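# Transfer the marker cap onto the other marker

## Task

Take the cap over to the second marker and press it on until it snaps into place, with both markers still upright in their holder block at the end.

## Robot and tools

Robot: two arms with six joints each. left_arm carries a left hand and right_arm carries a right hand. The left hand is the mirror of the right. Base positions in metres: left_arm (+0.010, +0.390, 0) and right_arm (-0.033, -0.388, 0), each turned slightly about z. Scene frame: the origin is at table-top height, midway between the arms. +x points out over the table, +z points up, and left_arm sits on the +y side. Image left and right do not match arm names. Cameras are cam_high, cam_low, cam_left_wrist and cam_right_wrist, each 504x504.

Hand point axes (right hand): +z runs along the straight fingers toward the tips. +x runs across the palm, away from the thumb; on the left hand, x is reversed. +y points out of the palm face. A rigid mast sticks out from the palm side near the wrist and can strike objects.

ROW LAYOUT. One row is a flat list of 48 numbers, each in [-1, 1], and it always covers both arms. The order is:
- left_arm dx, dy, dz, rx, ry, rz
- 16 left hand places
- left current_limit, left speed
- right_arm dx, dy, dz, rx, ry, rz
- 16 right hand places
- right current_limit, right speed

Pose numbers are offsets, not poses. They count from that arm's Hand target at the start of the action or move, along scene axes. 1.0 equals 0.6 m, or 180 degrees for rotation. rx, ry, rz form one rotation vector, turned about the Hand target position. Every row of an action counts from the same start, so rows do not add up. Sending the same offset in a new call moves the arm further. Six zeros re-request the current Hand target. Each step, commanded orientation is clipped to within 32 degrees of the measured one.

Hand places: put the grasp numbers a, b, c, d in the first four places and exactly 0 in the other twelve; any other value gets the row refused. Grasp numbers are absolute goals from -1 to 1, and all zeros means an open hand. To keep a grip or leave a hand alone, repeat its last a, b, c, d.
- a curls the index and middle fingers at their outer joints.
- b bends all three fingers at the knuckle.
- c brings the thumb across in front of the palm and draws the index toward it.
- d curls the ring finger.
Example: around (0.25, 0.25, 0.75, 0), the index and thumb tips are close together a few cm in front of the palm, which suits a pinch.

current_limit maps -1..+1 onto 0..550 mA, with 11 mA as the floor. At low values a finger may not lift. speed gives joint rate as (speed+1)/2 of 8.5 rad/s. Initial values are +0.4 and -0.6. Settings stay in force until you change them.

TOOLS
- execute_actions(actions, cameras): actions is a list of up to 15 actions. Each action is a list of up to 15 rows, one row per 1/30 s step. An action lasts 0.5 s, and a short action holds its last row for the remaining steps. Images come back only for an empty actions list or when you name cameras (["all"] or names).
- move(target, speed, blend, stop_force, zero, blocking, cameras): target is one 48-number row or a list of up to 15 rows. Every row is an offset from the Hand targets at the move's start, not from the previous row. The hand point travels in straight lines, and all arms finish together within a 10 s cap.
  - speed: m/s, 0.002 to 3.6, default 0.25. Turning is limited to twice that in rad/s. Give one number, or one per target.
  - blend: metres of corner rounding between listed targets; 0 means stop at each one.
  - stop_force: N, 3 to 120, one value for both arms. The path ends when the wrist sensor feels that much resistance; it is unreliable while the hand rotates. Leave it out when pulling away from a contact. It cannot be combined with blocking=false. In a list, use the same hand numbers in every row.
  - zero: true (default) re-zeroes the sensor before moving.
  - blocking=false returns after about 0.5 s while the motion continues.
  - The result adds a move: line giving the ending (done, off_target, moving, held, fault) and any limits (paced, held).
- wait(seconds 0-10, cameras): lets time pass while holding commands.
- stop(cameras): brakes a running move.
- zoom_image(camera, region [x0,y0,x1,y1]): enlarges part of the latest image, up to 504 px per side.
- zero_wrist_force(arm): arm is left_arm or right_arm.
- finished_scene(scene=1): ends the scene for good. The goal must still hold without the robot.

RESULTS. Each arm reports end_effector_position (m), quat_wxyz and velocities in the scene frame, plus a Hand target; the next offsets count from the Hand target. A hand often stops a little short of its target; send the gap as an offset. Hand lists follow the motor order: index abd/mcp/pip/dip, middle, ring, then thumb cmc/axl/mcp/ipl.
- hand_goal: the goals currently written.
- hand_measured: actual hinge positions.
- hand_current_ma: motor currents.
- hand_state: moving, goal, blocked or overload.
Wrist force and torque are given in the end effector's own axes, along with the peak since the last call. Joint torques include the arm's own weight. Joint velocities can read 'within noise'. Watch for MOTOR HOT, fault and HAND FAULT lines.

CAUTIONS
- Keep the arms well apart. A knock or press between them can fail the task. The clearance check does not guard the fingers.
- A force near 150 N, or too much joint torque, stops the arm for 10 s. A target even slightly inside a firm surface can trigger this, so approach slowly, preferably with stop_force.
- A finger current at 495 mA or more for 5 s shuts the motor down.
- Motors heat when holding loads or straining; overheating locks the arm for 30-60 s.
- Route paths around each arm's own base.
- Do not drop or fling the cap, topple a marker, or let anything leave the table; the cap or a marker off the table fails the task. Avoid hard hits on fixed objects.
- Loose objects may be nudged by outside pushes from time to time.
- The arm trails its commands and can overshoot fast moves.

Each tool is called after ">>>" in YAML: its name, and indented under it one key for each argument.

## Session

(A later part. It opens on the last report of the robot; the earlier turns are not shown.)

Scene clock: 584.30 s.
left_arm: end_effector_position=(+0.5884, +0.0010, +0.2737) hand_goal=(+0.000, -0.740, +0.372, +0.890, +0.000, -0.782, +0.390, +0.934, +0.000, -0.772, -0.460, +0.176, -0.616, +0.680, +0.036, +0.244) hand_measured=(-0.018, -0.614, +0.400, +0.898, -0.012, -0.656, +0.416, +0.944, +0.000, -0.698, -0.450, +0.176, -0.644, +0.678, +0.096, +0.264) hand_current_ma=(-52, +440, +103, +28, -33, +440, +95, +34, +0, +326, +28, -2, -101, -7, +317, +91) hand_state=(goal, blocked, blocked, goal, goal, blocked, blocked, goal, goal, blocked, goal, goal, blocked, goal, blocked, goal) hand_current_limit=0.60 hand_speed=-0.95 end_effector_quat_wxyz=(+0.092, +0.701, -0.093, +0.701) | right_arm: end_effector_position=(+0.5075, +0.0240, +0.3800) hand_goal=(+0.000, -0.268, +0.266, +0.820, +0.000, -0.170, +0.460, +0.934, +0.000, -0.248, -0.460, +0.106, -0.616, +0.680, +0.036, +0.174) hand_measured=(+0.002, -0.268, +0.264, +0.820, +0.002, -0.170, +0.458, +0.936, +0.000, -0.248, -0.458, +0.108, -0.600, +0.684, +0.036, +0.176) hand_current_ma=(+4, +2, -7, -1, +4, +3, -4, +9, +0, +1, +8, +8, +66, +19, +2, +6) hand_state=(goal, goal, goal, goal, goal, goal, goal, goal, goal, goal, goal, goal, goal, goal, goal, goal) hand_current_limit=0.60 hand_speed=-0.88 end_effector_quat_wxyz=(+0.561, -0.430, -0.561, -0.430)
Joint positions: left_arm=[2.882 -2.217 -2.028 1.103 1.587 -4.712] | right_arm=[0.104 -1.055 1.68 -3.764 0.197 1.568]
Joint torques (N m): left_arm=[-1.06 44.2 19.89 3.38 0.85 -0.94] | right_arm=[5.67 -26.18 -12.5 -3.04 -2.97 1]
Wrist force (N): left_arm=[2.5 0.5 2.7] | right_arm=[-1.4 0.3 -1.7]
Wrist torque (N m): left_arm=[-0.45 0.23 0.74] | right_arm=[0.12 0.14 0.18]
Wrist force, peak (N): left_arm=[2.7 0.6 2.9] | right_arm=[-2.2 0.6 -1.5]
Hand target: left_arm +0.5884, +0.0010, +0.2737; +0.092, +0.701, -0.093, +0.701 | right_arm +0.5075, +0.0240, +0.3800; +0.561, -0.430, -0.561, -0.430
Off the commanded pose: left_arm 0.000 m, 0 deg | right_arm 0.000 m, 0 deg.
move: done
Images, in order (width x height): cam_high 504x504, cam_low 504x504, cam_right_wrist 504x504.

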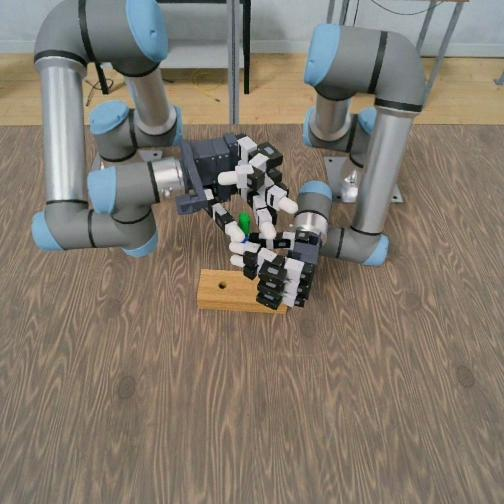

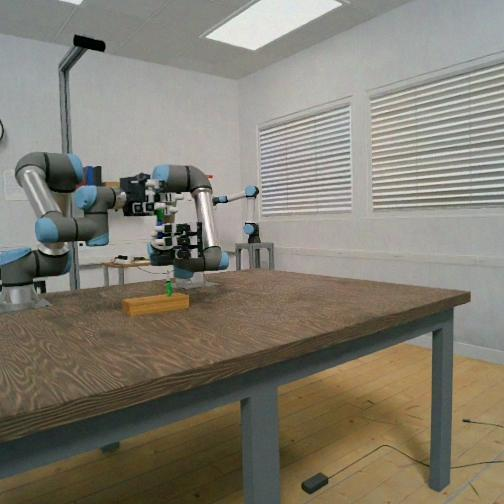

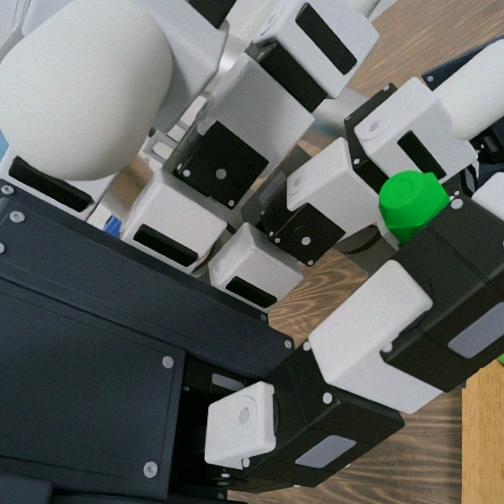

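>>> move:
  target:
    - [0,0,0,0,0,0, 0,0.95,0.78,0.65,0,0,0,0,0,0,0,0,0,0,0,0, 0.6,-0.95, 0,0.0067,0,0,0,0, 0,0.60,0.78,0.65,0,0,0,0,0,0,0,0,0,0,0,0, 0.6,-0.88]
    - [0,0,0,0,0,0, 0,0.95,0.78,0.65,0,0,0,0,0,0,0,0,0,0,0,0, 0.6,-0.95, 0,0.0067,-0.0583,0,0,0, 0,0.60,0.78,0.65,0,0,0,0,0,0,0,0,0,0,0,0, 0.6,-0.88]
  speed: [0.04,0.05]
  stop_force: 4
  cameras: ["cam_high","cam_low","cam_right_wrist"]

>>> zoom_image:
  camera: "cam_high"
  region: [205, 170, 305, 270]

>>> zoom_image:
  camera: "cam_low"
  region: [128, 175, 208, 255]

Scene clock: 587.80 s.
left_arm: end_effector_position=(+0.5884, +0.0010, +0.2737) hand_goal=(+0.000, -0.740, +0.372, +0.890, +0.000, -0.782, +0.390, +0.934, +0.000, -0.772, -0.460, +0.176, -0.616, +0.680, +0.036, +0.244) hand_measured=(-0.018, -0.614, +0.400, +0.898, -0.012, -0.656, +0.416, +0.944, +0.000, -0.698, -0.450, +0.176, -0.644, +0.678, +0.096, +0.264) hand_current_ma=(-52, +440, +103, +28, -33, +440, +95, +34, +0, +326, +28, -2, -101, -7, +317, +91) hand_state=(goal, blocked, blocked, goal, goal, blocked, blocked, goal, goal, blocked, goal, goal, blocked, goal, blocked, goal) hand_current_limit=0.60 hand_speed=-0.95 end_effector_quat_wxyz=(+0.092, +0.701, -0.093, +0.701) | right_arm: end_effector_position=(+0.5075, +0.0280, +0.3450) hand_goal=(+0.000, -0.268, +0.266, +0.820, +0.000, -0.170, +0.460, +0.934, +0.000, -0.248, -0.460, +0.106, -0.616, +0.680, +0.036, +0.174) hand_measured=(+0.002, -0.268, +0.264, +0.820, +0.002, -0.170, +0.458, +0.936, +0.000, -0.248, -0.458, +0.108, -0.600, +0.684, +0.036, +0.176) hand_current_ma=(+4, +2, -7, -1, +5, +3, -4, +9, +0, +1, +8, +8, +66, +19, +2, +6) hand_state=(goal, goal, goal, goal, goal, goal, goal, goal, goal, goal, goal, goal, goal, goal, goal, goal) hand_current_limit=0.60 hand_speed=-0.88 end_effector_quat_wxyz=(+0.561, -0.430, -0.561, -0.430)
Joint positions: left_arm=[2.882 -2.217 -2.028 1.103 1.587 -4.712] | right_arm=[0.112 -1.002 1.701 -3.839 0.19 1.568]
Joint torques (N m): left_arm=[-0.43 45.56 21.02 3.19 0.62 -0.98] | right_arm=[12.36 -27.16 -16.37 -2.87 -2.99 0.99]
Wrist force (N): left_arm=[2.1 0.6 2.7] | right_arm=[-1.8 0.3 -1.4]
Wrist torque (N m): left_arm=[-0.44 0.28 0.71] | right_arm=[0.09 0.17 0.14]
Wrist force, peak (N): left_arm=[2.6 0.7 2.9] | right_arm=[-2.1 0.2 -1.8]
Hand target: left_arm +0.5884, +0.0010, +0.2737; +0.092, +0.701, -0.093, +0.701 | right_arm +0.5075, +0.0280, +0.3450; +0.561, -0.430, -0.561, -0.430
Off the commanded pose: left_arm 0.000 m, 0 deg | right_arm 0.000 m, 0 deg.
move: done
Images, in order (width x height): cam_high 504x504, cam_low 504x504, cam_right_wrist 504x504.

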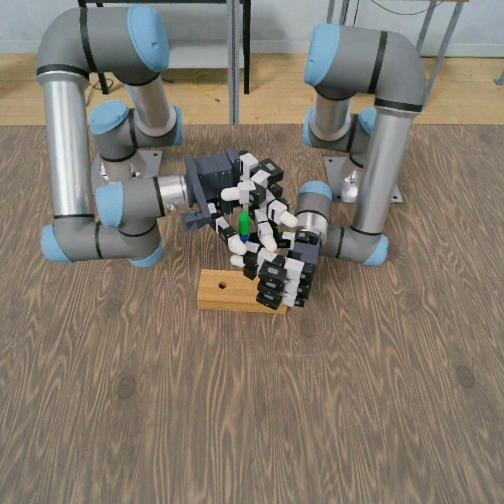

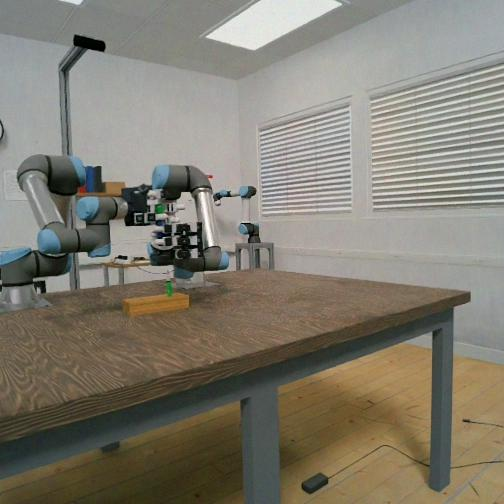

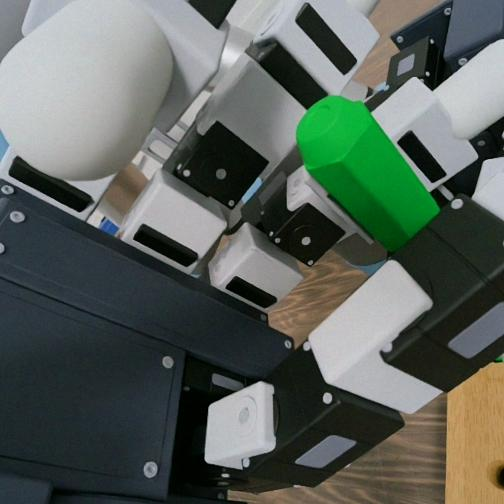

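Scaled by 5.040.

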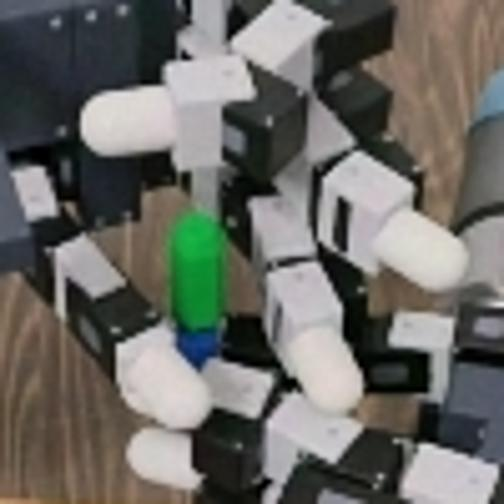

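Scaled by 6.300.

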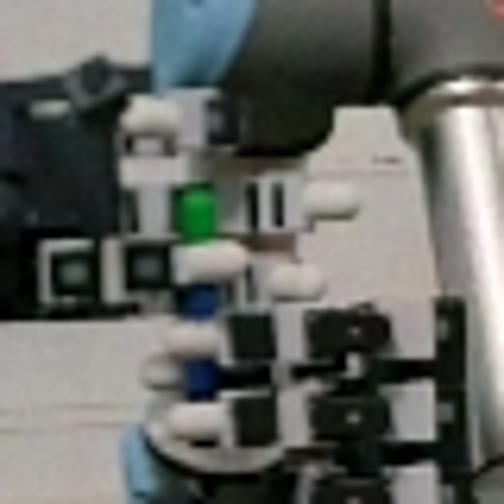

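>>> move:
  target: [0,0,0,0,0,0, 0,0.95,0.78,0.65,0,0,0,0,0,0,0,0,0,0,0,0, 0.6,-0.95, -0.0055,0.02,-0.005,0,0,0, 0,0.95,0.78,0.65,0,0,0,0,0,0,0,0,0,0,0,0, 0.6,-0.95]
  speed: 0.006
  cameras: ["cam_high","cam_low","cam_right_wrist"]

>>> zoom_image:
  camera: "cam_high"
  region: [205, 170, 305, 270]

>>> zoom_image:
  camera: "cam_low"
  region: [128, 175, 208, 255]

Scene clock: 592.03 s.
left_arm: end_effector_position=(+0.5884, +0.0010, +0.2737) hand_goal=(+0.000, -0.740, +0.372, +0.890, +0.000, -0.782, +0.390, +0.934, +0.000, -0.772, -0.460, +0.176, -0.616, +0.680, +0.036, +0.244) hand_measured=(-0.018, -0.614, +0.406, +0.898, -0.012, -0.662, +0.418, +0.946, +0.000, -0.698, -0.450, +0.176, -0.642, +0.678, +0.096, +0.264) hand_current_ma=(-54, +440, +126, +28, -33, +440, +98, +37, +0, +326, +28, -2, -92, -10, +320, +93) hand_state=(goal, blocked, blocked, goal, goal, blocked, blocked, goal, goal, blocked, goal, goal, blocked, goal, blocked, goal) hand_current_limit=0.60 hand_speed=-0.95 end_effector_quat_wxyz=(+0.092, +0.701, -0.093, +0.701) | right_arm: end_effector_position=(+0.5042, +0.0400, +0.3420) hand_goal=(+0.000, -0.740, +0.372, +0.890, +0.000, -0.782, +0.390, +0.934, +0.000, -0.772, -0.460, +0.176, -0.616, +0.680, +0.036, +0.244) hand_measured=(-0.026, -0.482, +0.396, +0.898, +0.000, -0.618, +0.406, +0.936, +0.000, -0.696, -0.452, +0.176, -0.600, +0.682, +0.052, +0.244) hand_current_ma=(-93, +440, +96, +30, +2, +436, +64, +9, +0, +355, +27, -2, +66, +5, +77, -1) hand_state=(blocked, blocked, blocked, goal, goal, blocked, goal, goal, goal, blocked, goal, goal, goal, goal, goal, goal) hand_current_limit=0.60 hand_speed=-0.95 end_effector_quat_wxyz=(+0.561, -0.430, -0.561, -0.430)
Joint positions: left_arm=[2.882 -2.217 -2.028 1.103 1.587 -4.712] | right_arm=[0.135 -0.996 1.701 -3.844 0.167 1.568]
Joint torques (N m): left_arm=[-0.38 44.3 20.45 3.25 0.69 -1.05] | right_arm=[9.78 -25.93 -25.06 -2.8 -3.03 -0.01]
Wrist force (N): left_arm=[0.4 3.8 3.1] | right_arm=[0.4 1.3 0.8]
Wrist torque (N m): left_arm=[-0.26 0.33 0.81] | right_arm=[0.24 0.23 0.12]
Wrist force, peak (N): left_arm=[0.4 3.8 3.1] | right_arm=[-1.8 0.2 -1.9]
Hand target: left_arm +0.5884, +0.0010, +0.2737; +0.092, +0.701, -0.093, +0.701 | right_arm +0.5042, +0.0400, +0.3420; +0.561, -0.430, -0.561, -0.430
Off the commanded pose: left_arm 0.000 m, 0 deg | right_arm 0.000 m, 0 deg.
move: done
Images, in order (width x height): cam_high 504x504, cam_low 504x504, cam_right_wrist 504x504.

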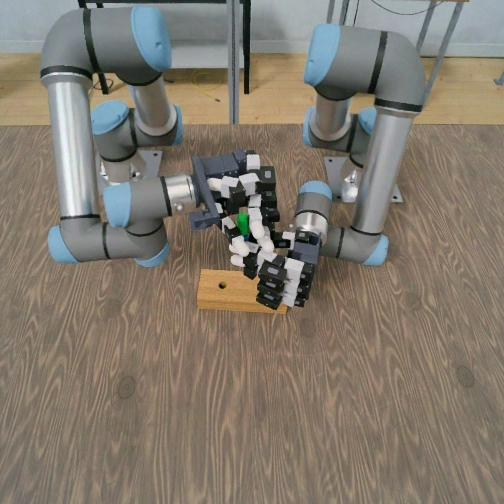

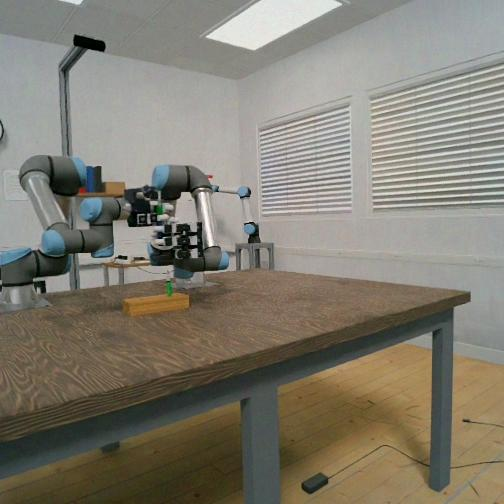

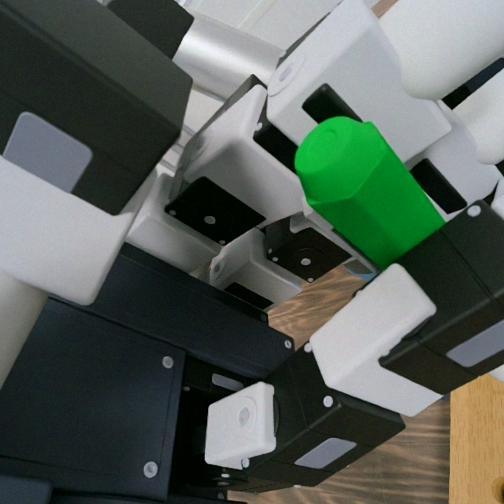

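Scaled by 5.040.

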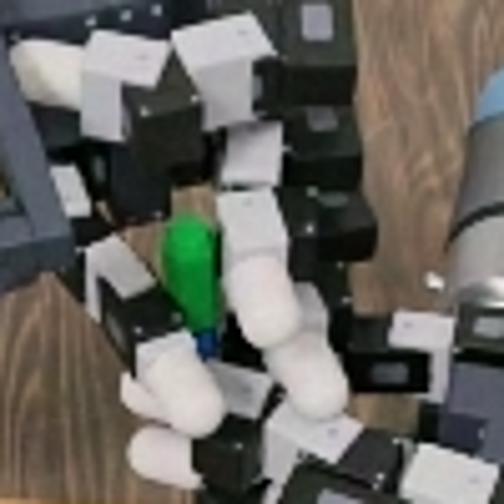

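Scaled by 6.300.

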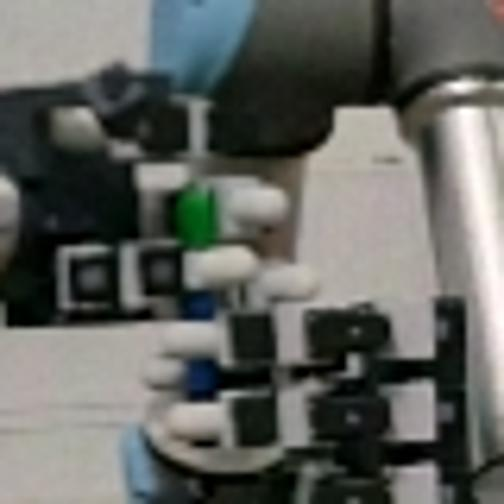

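>>> execute_actions:
  actions: []

Scene clock: 594.63 s.
left_arm: end_effector_position=(+0.5884, +0.0010, +0.2737) hand_goal=(+0.000, -0.740, +0.372, +0.890, +0.000, -0.782, +0.390, +0.934, +0.000, -0.772, -0.460, +0.176, -0.616, +0.680, +0.036, +0.244) hand_measured=(-0.018, -0.614, +0.406, +0.898, -0.012, -0.662, +0.418, +0.946, +0.000, -0.698, -0.450, +0.176, -0.642, +0.678, +0.096, +0.264) hand_current_ma=(-54, +440, +126, +28, -33, +440, +98, +37, +0, +326, +28, -2, -92, -10, +320, +93) hand_state=(goal, blocked, blocked, goal, goal, blocked, blocked, goal, goal, blocked, goal, goal, blocked, goal, blocked, goal) hand_current_limit=0.60 hand_speed=-0.95 end_effector_quat_wxyz=(+0.092, +0.701, -0.093, +0.701) | right_arm: end_effector_position=(+0.5042, +0.0400, +0.3420) hand_goal=(+0.000, -0.740, +0.372, +0.890, +0.000, -0.782, +0.390, +0.934, +0.000, -0.772, -0.460, +0.176, -0.616, +0.680, +0.036, +0.244) hand_measured=(-0.026, -0.482, +0.396, +0.898, +0.000, -0.618, +0.406, +0.936, +0.000, -0.696, -0.452, +0.176, -0.600, +0.682, +0.052, +0.244) hand_current_ma=(-93, +440, +96, +30, +2, +440, +64, +9, +0, +355, +27, -2, +66, +5, +77, -1) hand_state=(blocked, blocked, blocked, goal, goal, blocked, goal, goal, goal, blocked, goal, goal, goal, goal, goal, goal) hand_current_limit=0.60 hand_speed=-0.95 end_effector_quat_wxyz=(+0.561, -0.430, -0.561, -0.430)
Joint positions: left_arm=[2.882 -2.217 -2.028 1.103 1.587 -4.712] | right_arm=[0.135 -0.996 1.701 -3.844 0.167 1.568]
Joint velocities: within noise
Joint torques (N m): left_arm=[-0.93 44.97 20.58 3.29 0.58 -0.97] | right_arm=[8.91 -27.34 -24.26 -2.67 -2.66 0.73]
Wrist force (N): left_arm=[0.4 3.6 2.9] | right_arm=[0.2 1.4 1.0]
Wrist torque (N m): left_arm=[-0.27 0.31 0.83] | right_arm=[0.25 0.23 0.12]
Wrist force, peak (N): left_arm=[0.5 4.0 3.2] | right_arm=[0.5 1.6 1.2]
Hand target: left_arm +0.5884, +0.0010, +0.2737; +0.092, +0.701, -0.093, +0.701 | right_arm +0.5042, +0.0400, +0.3420; +0.561, -0.430, -0.561, -0.430
Off the commanded pose: left_arm 0.000 m, 0 deg | right_arm 0.000 m, 0 deg.

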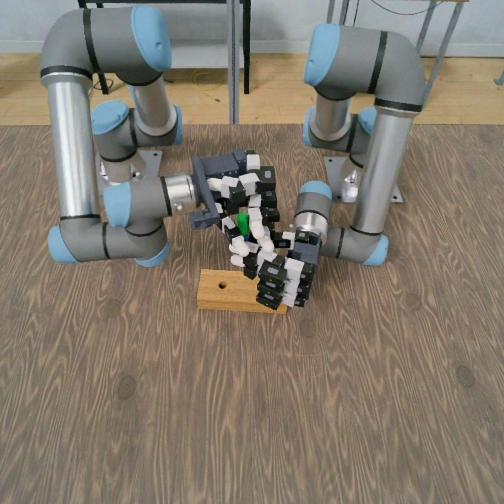

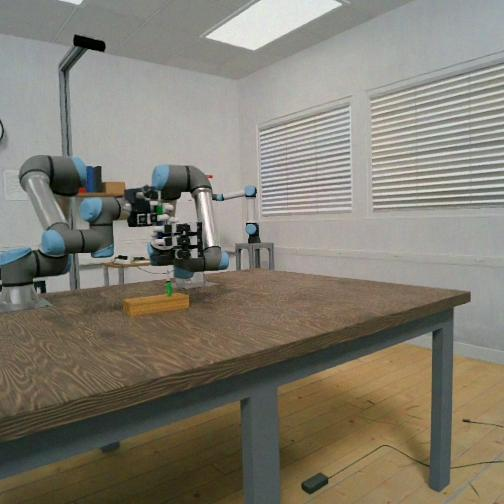

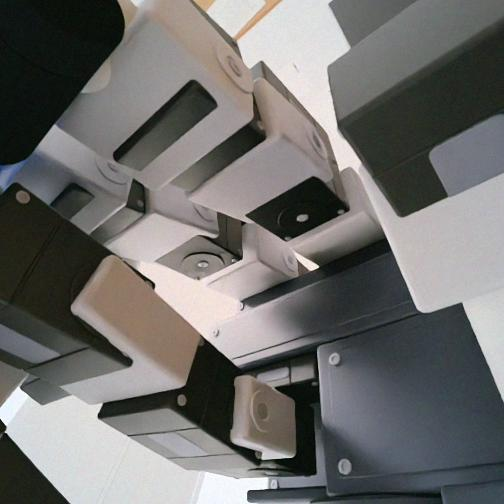

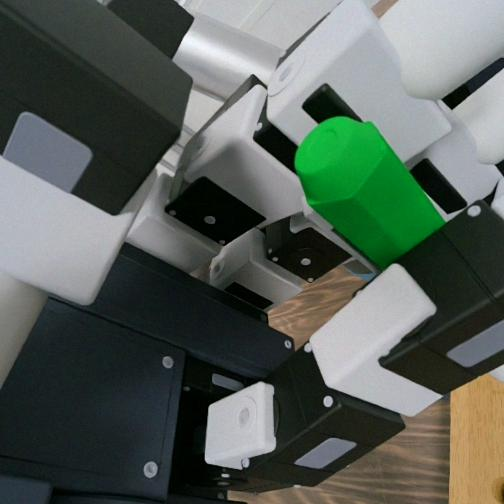

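>>> zoom_image:
  camera: "cam_low"
  region: [128, 175, 208, 255]

>>> zoom_image:
  camera: "cam_high"
  region: [205, 170, 305, 270]

>>> zoom_image:
  camera: "cam_right_wrist"
  region: [200, 50, 504, 354]

Scaled by 6.300.

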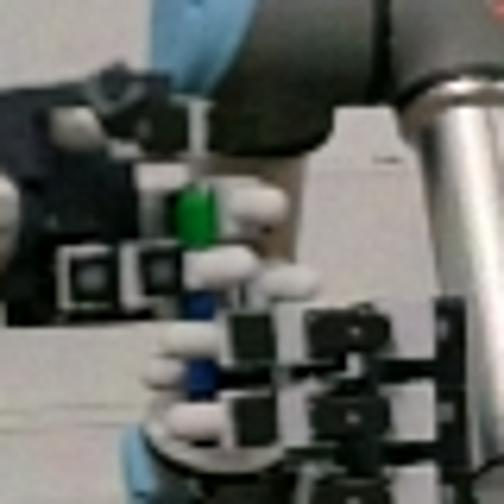

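Scaled by 5.040.

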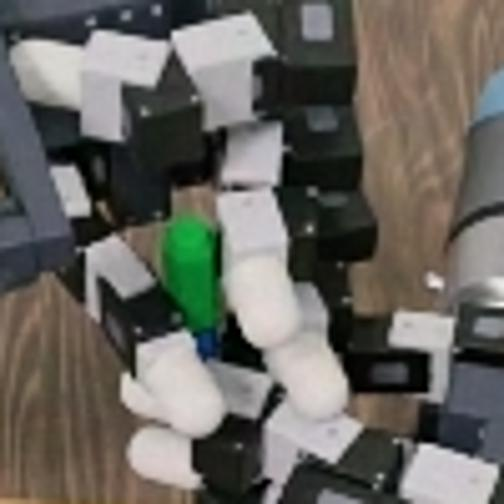

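Scaled by 1.658.

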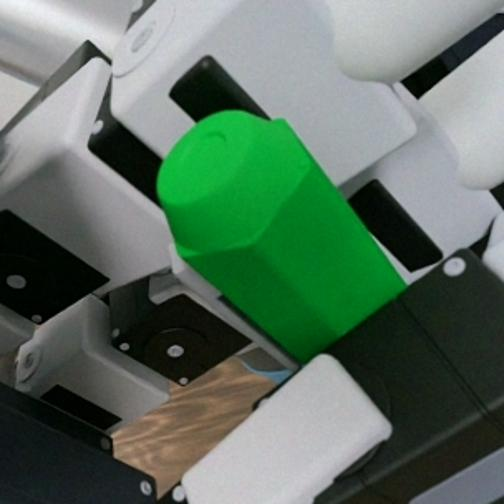

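>>> move:
  target:
    - [0,0,0,0,0,0, 0,0.95,0.78,0.65,0,0,0,0,0,0,0,0,0,0,0,0, 0.79,-0.95, 0,0,0,0,0,0, 0,0.95,0.78,0.65,0,0,0,0,0,0,0,0,0,0,0,0, 0.79,-0.95]
  speed: 0.02

>>> move:
  target:
    - [0,0,0,0,0,0, 0,0.95,0.78,0.65,0,0,0,0,0,0,0,0,0,0,0,0, 0.79,-0.95, 0,0,0.01,0,0,0, 0,0.95,0.78,0.65,0,0,0,0,0,0,0,0,0,0,0,0, 0.79,-0.95]
  speed: 0.01
  stop_force: 25

>>> move:
  target:
    - [0,0,0,0,0,0, 0,0.95,0.78,0.65,0,0,0,0,0,0,0,0,0,0,0,0, 0.79,-0.95, 0,0,0.006,0,0,0, 0,0.95,0.78,0.65,0,0,0,0,0,0,0,0,0,0,0,0, 0.79,-0.95]
  speed: 0.01
  stop_force: 25
  cameras: ["all"]

Scene clock: 596.07 s.
left_arm: end_effector_position=(+0.5884, +0.0010, +0.2737) hand_goal=(+0.000, -0.740, +0.372, +0.890, +0.000, -0.782, +0.390, +0.934, +0.000, -0.772, -0.460, +0.176, -0.616, +0.680, +0.036, +0.244) hand_measured=(-0.018, -0.614, +0.406, +0.898, -0.012, -0.664, +0.418, +0.946, +0.000, -0.698, -0.450, +0.176, -0.640, +0.676, +0.096, +0.264) hand_current_ma=(-55, +492, +126, +28, -33, +492, +98, +37, +0, +326, +28, -2, -89, -11, +327, +95) hand_state=(goal, blocked, blocked, goal, goal, blocked, blocked, goal, goal, blocked, goal, goal, blocked, goal, blocked, goal) hand_current_limit=0.79 hand_speed=-0.95 end_effector_quat_wxyz=(+0.092, +0.701, -0.093, +0.701) | right_arm: end_effector_position=(+0.5042, +0.0400, +0.3420) hand_goal=(+0.000, -0.740, +0.372, +0.890, +0.000, -0.782, +0.390, +0.934, +0.000, -0.772, -0.460, +0.176, -0.616, +0.680, +0.036, +0.244) hand_measured=(-0.026, -0.484, +0.398, +0.898, +0.000, -0.624, +0.408, +0.936, +0.000, -0.696, -0.452, +0.176, -0.600, +0.680, +0.054, +0.244) hand_current_ma=(-93, +492, +106, +33, +1, +492, +74, +9, +0, +355, +27, -2, +66, +2, +97, +0) hand_state=(blocked, blocked, blocked, goal, goal, blocked, goal, goal, goal, blocked, goal, goal, goal, goal, goal, goal) hand_current_limit=0.79 hand_speed=-0.95 end_effector_quat_wxyz=(+0.561, -0.430, -0.561, -0.430)
Joint positions: left_arm=[2.882 -2.217 -2.028 1.103 1.587 -4.712] | right_arm=[0.135 -0.996 1.701 -3.844 0.167 1.568]
Joint torques (N m): left_arm=[-0.88 44.52 19.69 3.16 0.63 -1.09] | right_arm=[7.55 -27.07 -23.6 -2.85 -2.45 0.71]
Wrist force (N): left_arm=[0.8 3.7 3.4] | right_arm=[0.4 1.3 0.9]
Wrist torque (N m): left_arm=[-0.28 0.30 0.83] | right_arm=[0.26 0.24 0.14]
Wrist force, peak (N): left_arm=[0.7 3.8 3.5] | right_arm=[0.5 1.8 1.1]
Hand target: left_arm +0.5884, +0.0010, +0.2737; +0.092, +0.701, -0.093, +0.701 | right_arm +0.5042, +0.0400, +0.3420; +0.561, -0.430, -0.561, -0.430
Off the commanded pose: left_arm 0.000 m, 0 deg | right_arm 0.000 m, 0 deg.
move: done

Scene clock: 597.57 s.
left_arm: end_effector_position=(+0.5884, +0.0010, +0.2737) hand_goal=(+0.000, -0.740, +0.372, +0.890, +0.000, -0.782, +0.390, +0.934, +0.000, -0.772, -0.460, +0.176, -0.616, +0.680, +0.036, +0.244) hand_measured=(-0.004, -0.614, +0.406, +0.898, +0.004, -0.664, +0.418, +0.946, +0.000, -0.698, -0.450, +0.176, -0.630, +0.676, +0.096, +0.264) hand_current_ma=(-10, +492, +127, +28, +11, +492, +103, +38, +0, +326, +28, -2, -45, -11, +327, +95) hand_state=(goal, blocked, blocked, goal, goal, blocked, blocked, goal, goal, blocked, goal, goal, goal, goal, blocked, goal) hand_current_limit=0.79 hand_speed=-0.95 end_effector_quat_wxyz=(+0.092, +0.701, -0.093, +0.701) | right_arm: end_effector_position=(+0.5042, +0.0400, +0.3480) hand_goal=(+0.000, -0.740, +0.372, +0.890, +0.000, -0.782, +0.390, +0.934, +0.000, -0.772, -0.460, +0.176, -0.616, +0.680, +0.036, +0.244) hand_measured=(+0.012, -0.486, +0.398, +0.898, +0.006, -0.630, +0.408, +0.936, +0.000, -0.696, -0.452, +0.176, -0.598, +0.680, +0.060, +0.244) hand_current_ma=(+37, +492, +106, +33, +21, +492, +74, +7, +0, +355, +27, -2, +74, +2, +127, +2) hand_state=(goal, blocked, blocked, goal, goal, blocked, goal, goal, goal, blocked, goal, goal, goal, goal, blocked, goal) hand_current_limit=0.79 hand_speed=-0.95 end_effector_quat_wxyz=(+0.561, -0.430, -0.561, -0.430)
Joint positions: left_arm=[2.882 -2.217 -2.028 1.103 1.587 -4.712] | right_arm=[0.135 -1.005 1.697 -3.831 0.167 1.568]
Joint torques (N m): left_arm=[-1.71 42.89 17.79 3.22 0.73 -1.08] | right_arm=[7.19 -47.23 -26.12 2.5 -2.53 -1.89]
Wrist force (N): left_arm=[4.7 3.4 3.6] | right_arm=[-3.8 0.9 0.9]
Wrist torque (N m): left_arm=[-0.29 0.13 0.80] | right_arm=[0.20 0.45 0.22]
Wrist force, peak (N): left_arm=[4.6 3.7 3.6] | right_arm=[-4.3 1.1 0.9]
Hand target: left_arm +0.5884, +0.0010, +0.2737; +0.092, +0.701, -0.093, +0.701 | right_arm +0.5042, +0.0400, +0.3480; +0.561, -0.430, -0.561, -0.430
Off the commanded pose: left_arm 0.000 m, 0 deg | right_arm 0.000 m, 0 deg.
move: done

Scene clock: 598.93 s.
left_arm: end_effector_position=(+0.5884, +0.0010, +0.2737) hand_goal=(+0.000, -0.740, +0.372, +0.890, +0.000, -0.782, +0.390, +0.934, +0.000, -0.772, -0.460, +0.176, -0.616, +0.680, +0.036, +0.244) hand_measured=(-0.002, -0.616, +0.406, +0.902, +0.008, -0.670, +0.420, +0.946, +0.000, -0.698, -0.450, +0.176, -0.626, +0.676, +0.100, +0.264) hand_current_ma=(-6, +492, +127, +37, +21, +492, +109, +40, +0, +326, +28, -2, -31, -11, +343, +100) hand_state=(goal, blocked, blocked, goal, goal, blocked, blocked, goal, goal, blocked, goal, goal, goal, goal, blocked, blocked) hand_current_limit=0.79 hand_speed=-0.95 end_effector_quat_wxyz=(+0.092, +0.701, -0.093, +0.701) | right_arm: end_effector_position=(+0.5042, +0.0400, +0.3516) hand_goal=(+0.000, -0.740, +0.372, +0.890, +0.000, -0.782, +0.390, +0.934, +0.000, -0.772, -0.460, +0.176, -0.616, +0.680, +0.036, +0.244) hand_measured=(+0.004, -0.620, +0.388, +0.890, +0.008, -0.642, +0.408, +0.936, +0.000, -0.696, -0.452, +0.176, -0.596, +0.678, +0.074, +0.246) hand_current_ma=(+13, +491, +65, +2, +24, +492, +74, +5, +0, +355, +27, -2, +78, -8, +214, +6) hand_state=(goal, blocked, goal, goal, goal, blocked, goal, goal, goal, blocked, goal, goal, goal, goal, blocked, goal) hand_current_limit=0.79 hand_speed=-0.95 end_effector_quat_wxyz=(+0.561, -0.430, -0.561, -0.430)
Joint positions: left_arm=[2.882 -2.217 -2.028 1.103 1.587 -4.712] | right_arm=[0.135 -1.01 1.695 -3.823 0.167 1.568]
Joint torques (N m): left_arm=[-0.13 40.25 15.11 3.22 0.65 -1.14] | right_arm=[6.93 -47.33 -25.43 2.56 -2.65 -1.92]
Wrist force (N): left_arm=[3.5 2.3 2.7] | right_arm=[-3.2 1.2 -0.2]
Wrist torque (N m): left_arm=[-0.31 0.19 0.76] | right_arm=[0.18 0.36 0.22]
Wrist force, peak (N): left_arm=[4.2 2.2 5.3] | right_arm=[-4.3 1.3 0.9]
Hand target: left_arm +0.5884, +0.0010, +0.2737; +0.092, +0.701, -0.093, +0.701 | right_arm +0.5042, +0.0400, +0.3516; +0.561, -0.430, -0.561, -0.430
Off the commanded pose: left_arm 0.000 m, 0 deg | right_arm 0.000 m, 0 deg.
move: done

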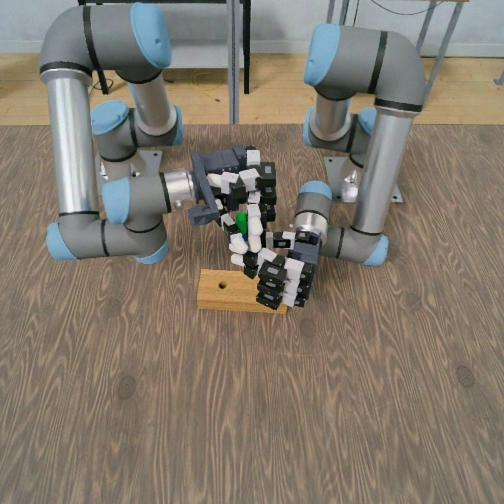

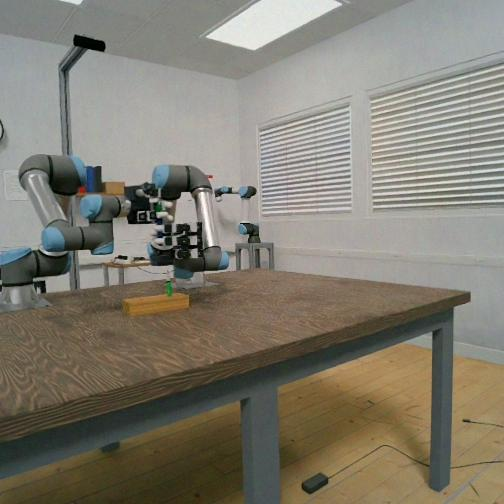

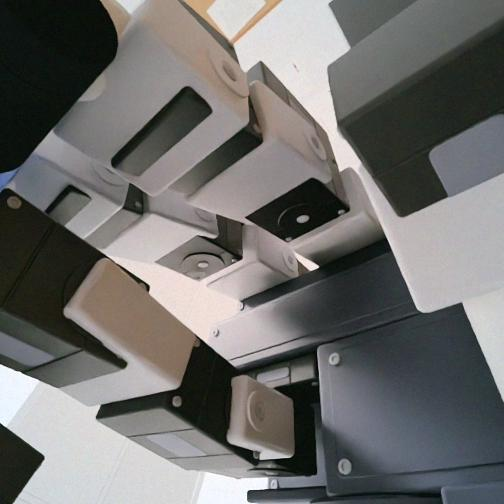

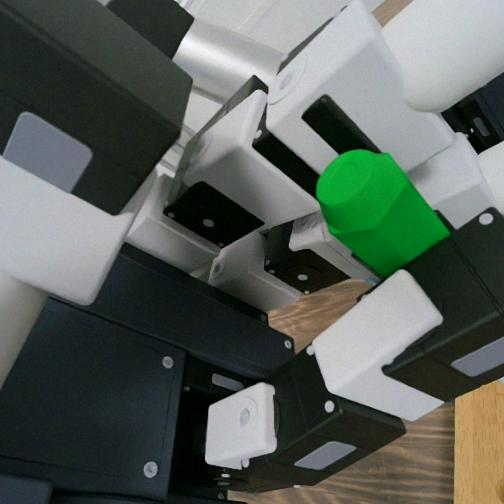

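>>> zoom_image:
  camera: "cam_low"
  region: [138, 190, 188, 240]

>>> zoom_image:
  camera: "cam_high"
  region: [205, 190, 285, 270]

>>> zoom_image:
  camera: "cam_right_wrist"
  region: [204, 80, 504, 380]

Scaled by 10.080.

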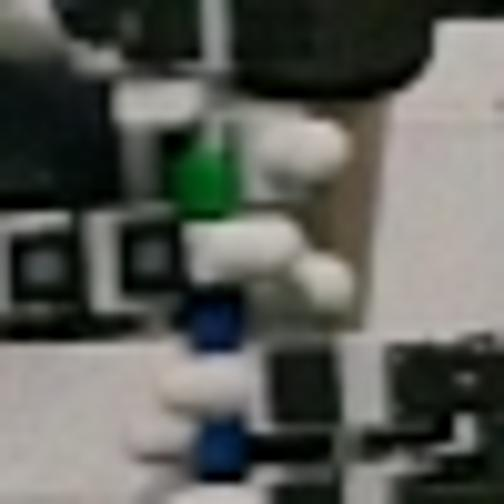

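Scaled by 6.300.

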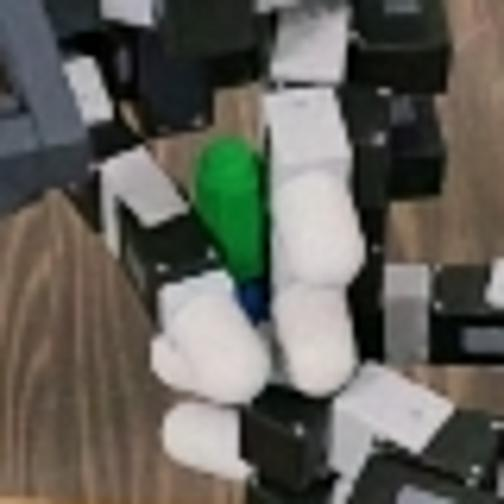

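Scaled by 1.680.

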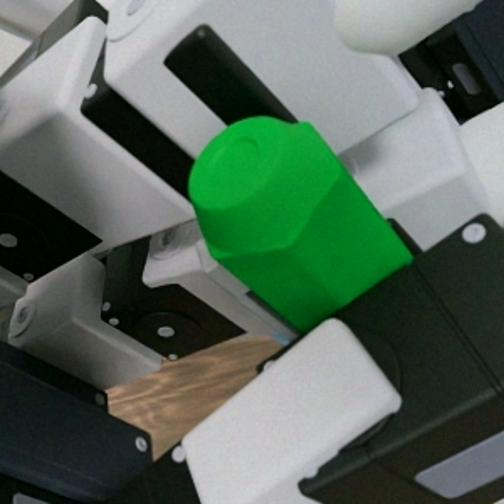

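>>> move:
  target:
    - [0,0,0,0,0,0, 0,0.95,0.78,0.65,0,0,0,0,0,0,0,0,0,0,0,0, 0.6,-0.95, 0.0056,-0.021,0,0,0,0, 0,0.60,0.78,0.65,0,0,0,0,0,0,0,0,0,0,0,0, 0.6,-0.85]
    - [0,0,0,0,0,0, 0,0.95,0.78,0.65,0,0,0,0,0,0,0,0,0,0,0,0, 0.6,-0.95, -0.155,-0.064,0,0,0,0, 0,0.60,0.78,0.65,0,0,0,0,0,0,0,0,0,0,0,0, 0.6,-0.85]
  speed: [0.05, 0.1]
  cameras: ["all"]

Scene clock: 641.87 s.
left_arm: end_effector_position=(+0.5884, +0.0010, +0.2737) hand_goal=(+0.000, -0.740, +0.372, +0.890, +0.000, -0.782, +0.390, +0.934, +0.000, -0.772, -0.460, +0.176, -0.616, +0.680, +0.036, +0.244) hand_measured=(-0.008, -0.634, +0.408, +0.902, +0.002, -0.670, +0.422, +0.948, +0.000, -0.698, -0.450, +0.176, -0.634, +0.676, +0.108, +0.268) hand_current_ma=(-21, +440, +134, +39, +6, +440, +118, +45, +0, +326, +28, -2, -63, -12, +391, +114) hand_state=(goal, blocked, blocked, goal, goal, blocked, blocked, goal, goal, blocked, goal, goal, goal, goal, blocked, blocked) hand_current_limit=0.60 hand_speed=-0.95 end_effector_quat_wxyz=(+0.092, +0.701, -0.093, +0.701) | right_arm: end_effector_position=(+0.4113, +0.0016, +0.3516) hand_goal=(+0.000, -0.268, +0.266, +0.820, +0.000, -0.170, +0.460, +0.934, +0.000, -0.248, -0.460, +0.106, -0.616, +0.680, +0.036, +0.174) hand_measured=(+0.006, -0.270, +0.268, +0.822, +0.008, -0.172, +0.460, +0.936, +0.000, -0.250, -0.458, +0.108, -0.598, +0.680, +0.038, +0.176) hand_current_ma=(+20, -9, +10, +5, +24, -8, -1, +4, +0, -9, +8, +8, +72, -3, +9, +7) hand_state=(goal, goal, goal, goal, goal, goal, goal, goal, goal, goal, goal, goal, goal, goal, goal, goal) hand_current_limit=0.60 hand_speed=-0.85 end_effector_quat_wxyz=(+0.561, -0.430, -0.561, -0.430)
Joint positions: left_arm=[2.882 -2.217 -2.028 1.103 1.587 -4.712] | right_arm=[0.067 -1.198 2.006 -3.948 0.235 1.569]
Joint torques (N m): left_arm=[-1.68 31 9.73 3.21 0.76 -0.99] | right_arm=[-9.8 -37.68 -3.96 -2.91 2.58 -1.8]
Wrist force (N): left_arm=[2.5 0.7 2.7] | right_arm=[-1.6 0.3 -1.2]
Wrist torque (N m): left_arm=[-0.42 0.24 0.73] | right_arm=[0.11 0.12 0.24]
Wrist force, peak (N): left_arm=[4.0 2.5 3.0] | right_arm=[-3.4 0.9 -0.1]
Hand target: left_arm +0.5884, +0.0010, +0.2737; +0.092, +0.701, -0.093, +0.701 | right_arm +0.4112, +0.0016, +0.3516; +0.561, -0.430, -0.561, -0.430
Off the commanded pose: left_arm 0.000 m, 0 deg | right_arm 0.000 m, 0 deg.
move: done

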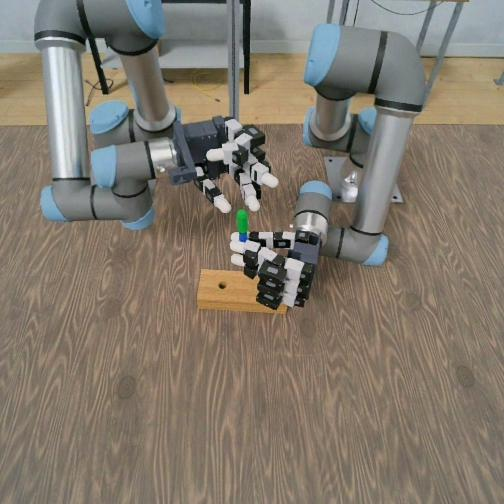

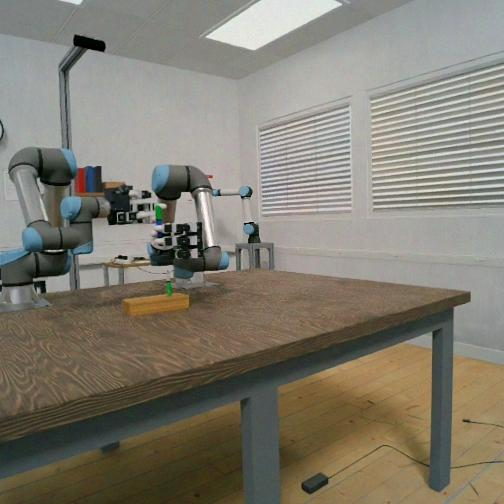

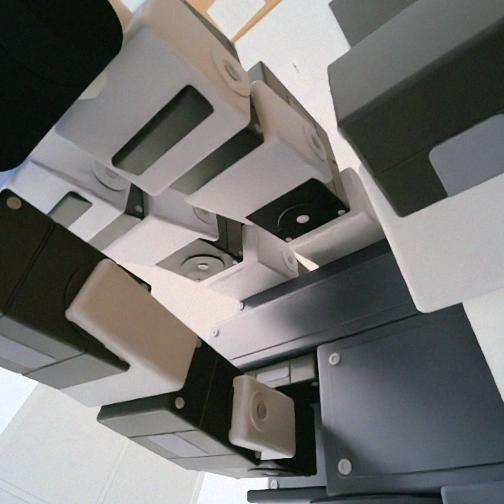

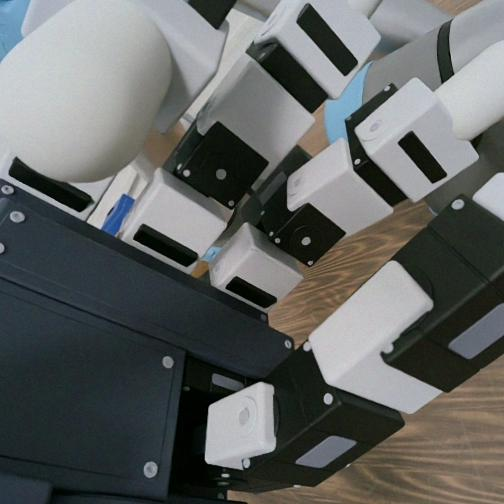

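>>> zoom_image:
  camera: "cam_low"
  region: [138, 195, 188, 245]

>>> zoom_image:
  camera: "cam_high"
  region: [205, 190, 285, 270]

Scaled by 10.080.

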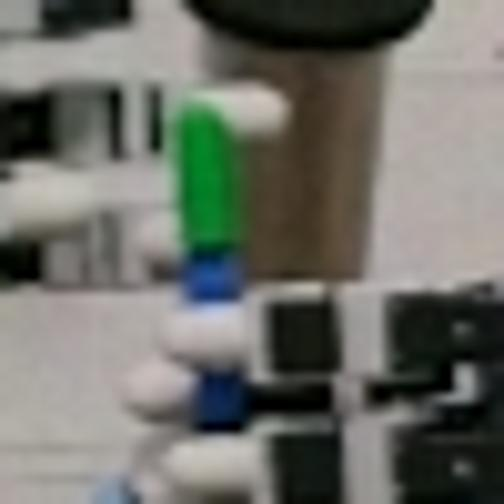

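Scaled by 6.300.

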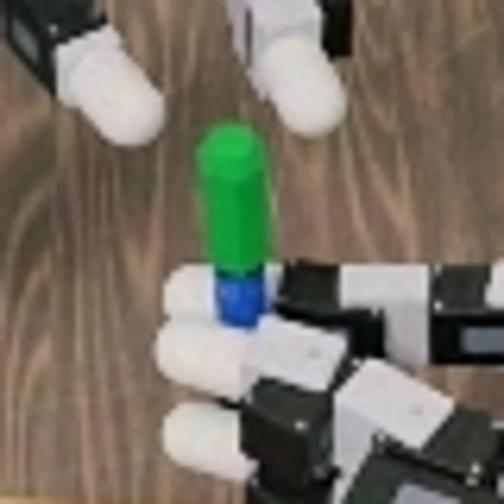

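>>> move:
  target:
    - [0.0088,-0.0615,0,0,0,-0.16667, 0,0.95,0.78,0.65,0,0,0,0,0,0,0,0,0,0,0,0, 0.6,-0.95, 0,0,0,0,0,0, 0,0.60,0.78,0.65,0,0,0,0,0,0,0,0,0,0,0,0, 0.6,-0.85]
  speed: 0.12
  cameras: ["all"]

>>> zoom_image:
  camera: "cam_low"
  region: [128, 185, 198, 255]

>>> zoom_image:
  camera: "cam_high"
  region: [205, 170, 305, 270]

Scene clock: 647.90 s.
left_arm: end_effector_position=(+0.5937, -0.0359, +0.2737) hand_goal=(+0.000, -0.740, +0.372, +0.890, +0.000, -0.782, +0.390, +0.934, +0.000, -0.772, -0.460, +0.176, -0.616, +0.680, +0.036, +0.244) hand_measured=(-0.008, -0.634, +0.408, +0.902, +0.002, -0.670, +0.422, +0.948, +0.000, -0.698, -0.450, +0.176, -0.634, +0.676, +0.108, +0.268) hand_current_ma=(-21, +440, +134, +39, +6, +440, +118, +45, +0, +326, +28, -2, -63, -12, +391, +114) hand_state=(goal, blocked, blocked, goal, goal, blocked, blocked, goal, goal, blocked, goal, goal, goal, goal, blocked, blocked) hand_current_limit=0.60 hand_speed=-0.95 end_effector_quat_wxyz=(+0.270, +0.653, -0.271, +0.653) | right_arm: end_effector_position=(+0.4112, +0.0016, +0.3516) hand_goal=(+0.000, -0.268, +0.266, +0.820, +0.000, -0.170, +0.460, +0.934, +0.000, -0.248, -0.460, +0.106, -0.616, +0.680, +0.036, +0.174) hand_measured=(+0.006, -0.270, +0.268, +0.822, +0.008, -0.172, +0.460, +0.936, +0.000, -0.250, -0.458, +0.108, -0.598, +0.680, +0.038, +0.176) hand_current_ma=(+20, -9, +10, +5, +24, -8, -1, +4, +0, -9, +8, +8, +72, -3, +9, +7) hand_state=(goal, goal, goal, goal, goal, goal, goal, goal, goal, goal, goal, goal, goal, goal, goal, goal) hand_current_limit=0.60 hand_speed=-0.85 end_effector_quat_wxyz=(+0.561, -0.430, -0.561, -0.430)
Joint positions: left_arm=[3.019 -2.31 -1.808 0.976 0.926 -4.711] | right_arm=[0.067 -1.198 2.007 -3.948 0.235 1.569]
Joint torques (N m): left_arm=[6.06 29.49 22.87 -1.02 -1.73 1.15] | right_arm=[-10.5 -37.9 -3.9 -0.81 2.57 -1.89]
Wrist force (N): left_arm=[2.4 0.5 2.6] | right_arm=[-1.7 0.1 -1.5]
Wrist torque (N m): left_arm=[-0.48 0.24 0.67] | right_arm=[0.11 0.14 0.22]
Wrist force, peak (N): left_arm=[2.5 0.7 2.9] | right_arm=[-1.9 0.1 -1.5]
Hand target: left_arm +0.5937, -0.0359, +0.2737; +0.271, +0.653, -0.271, +0.653 | right_arm +0.4112, +0.0016, +0.3516; +0.561, -0.430, -0.561, -0.430
Off the commanded pose: left_arm 0.000 m, 0 deg | right_arm 0.000 m, 0 deg.
move: done

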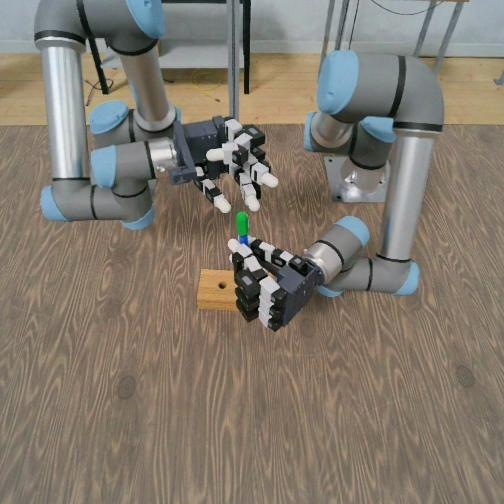

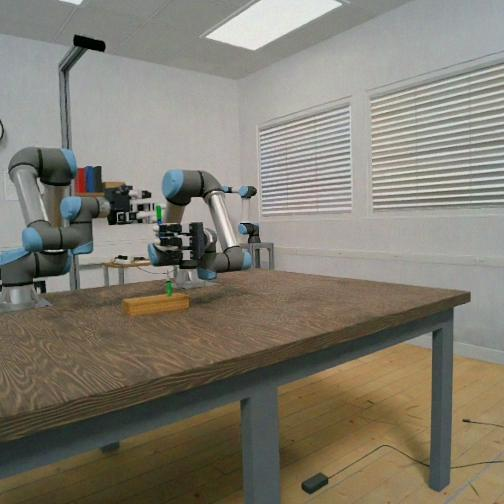

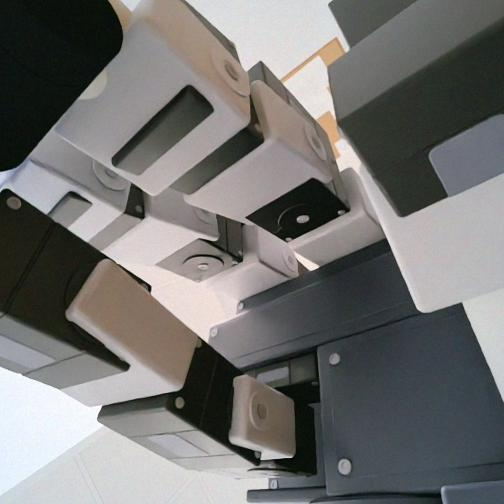

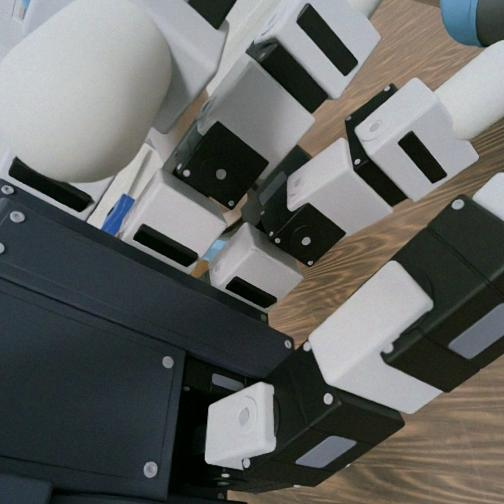

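Scaled by 7.200.

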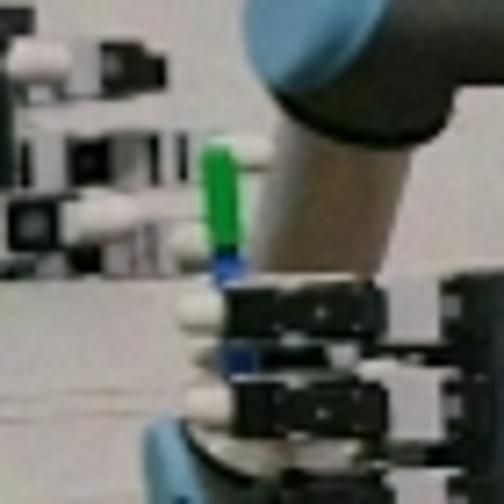

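Scaled by 5.040.

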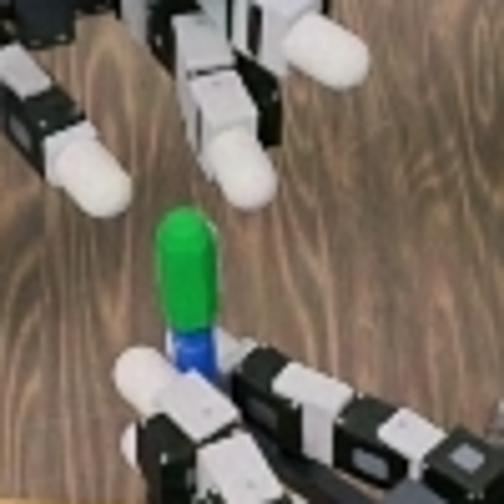

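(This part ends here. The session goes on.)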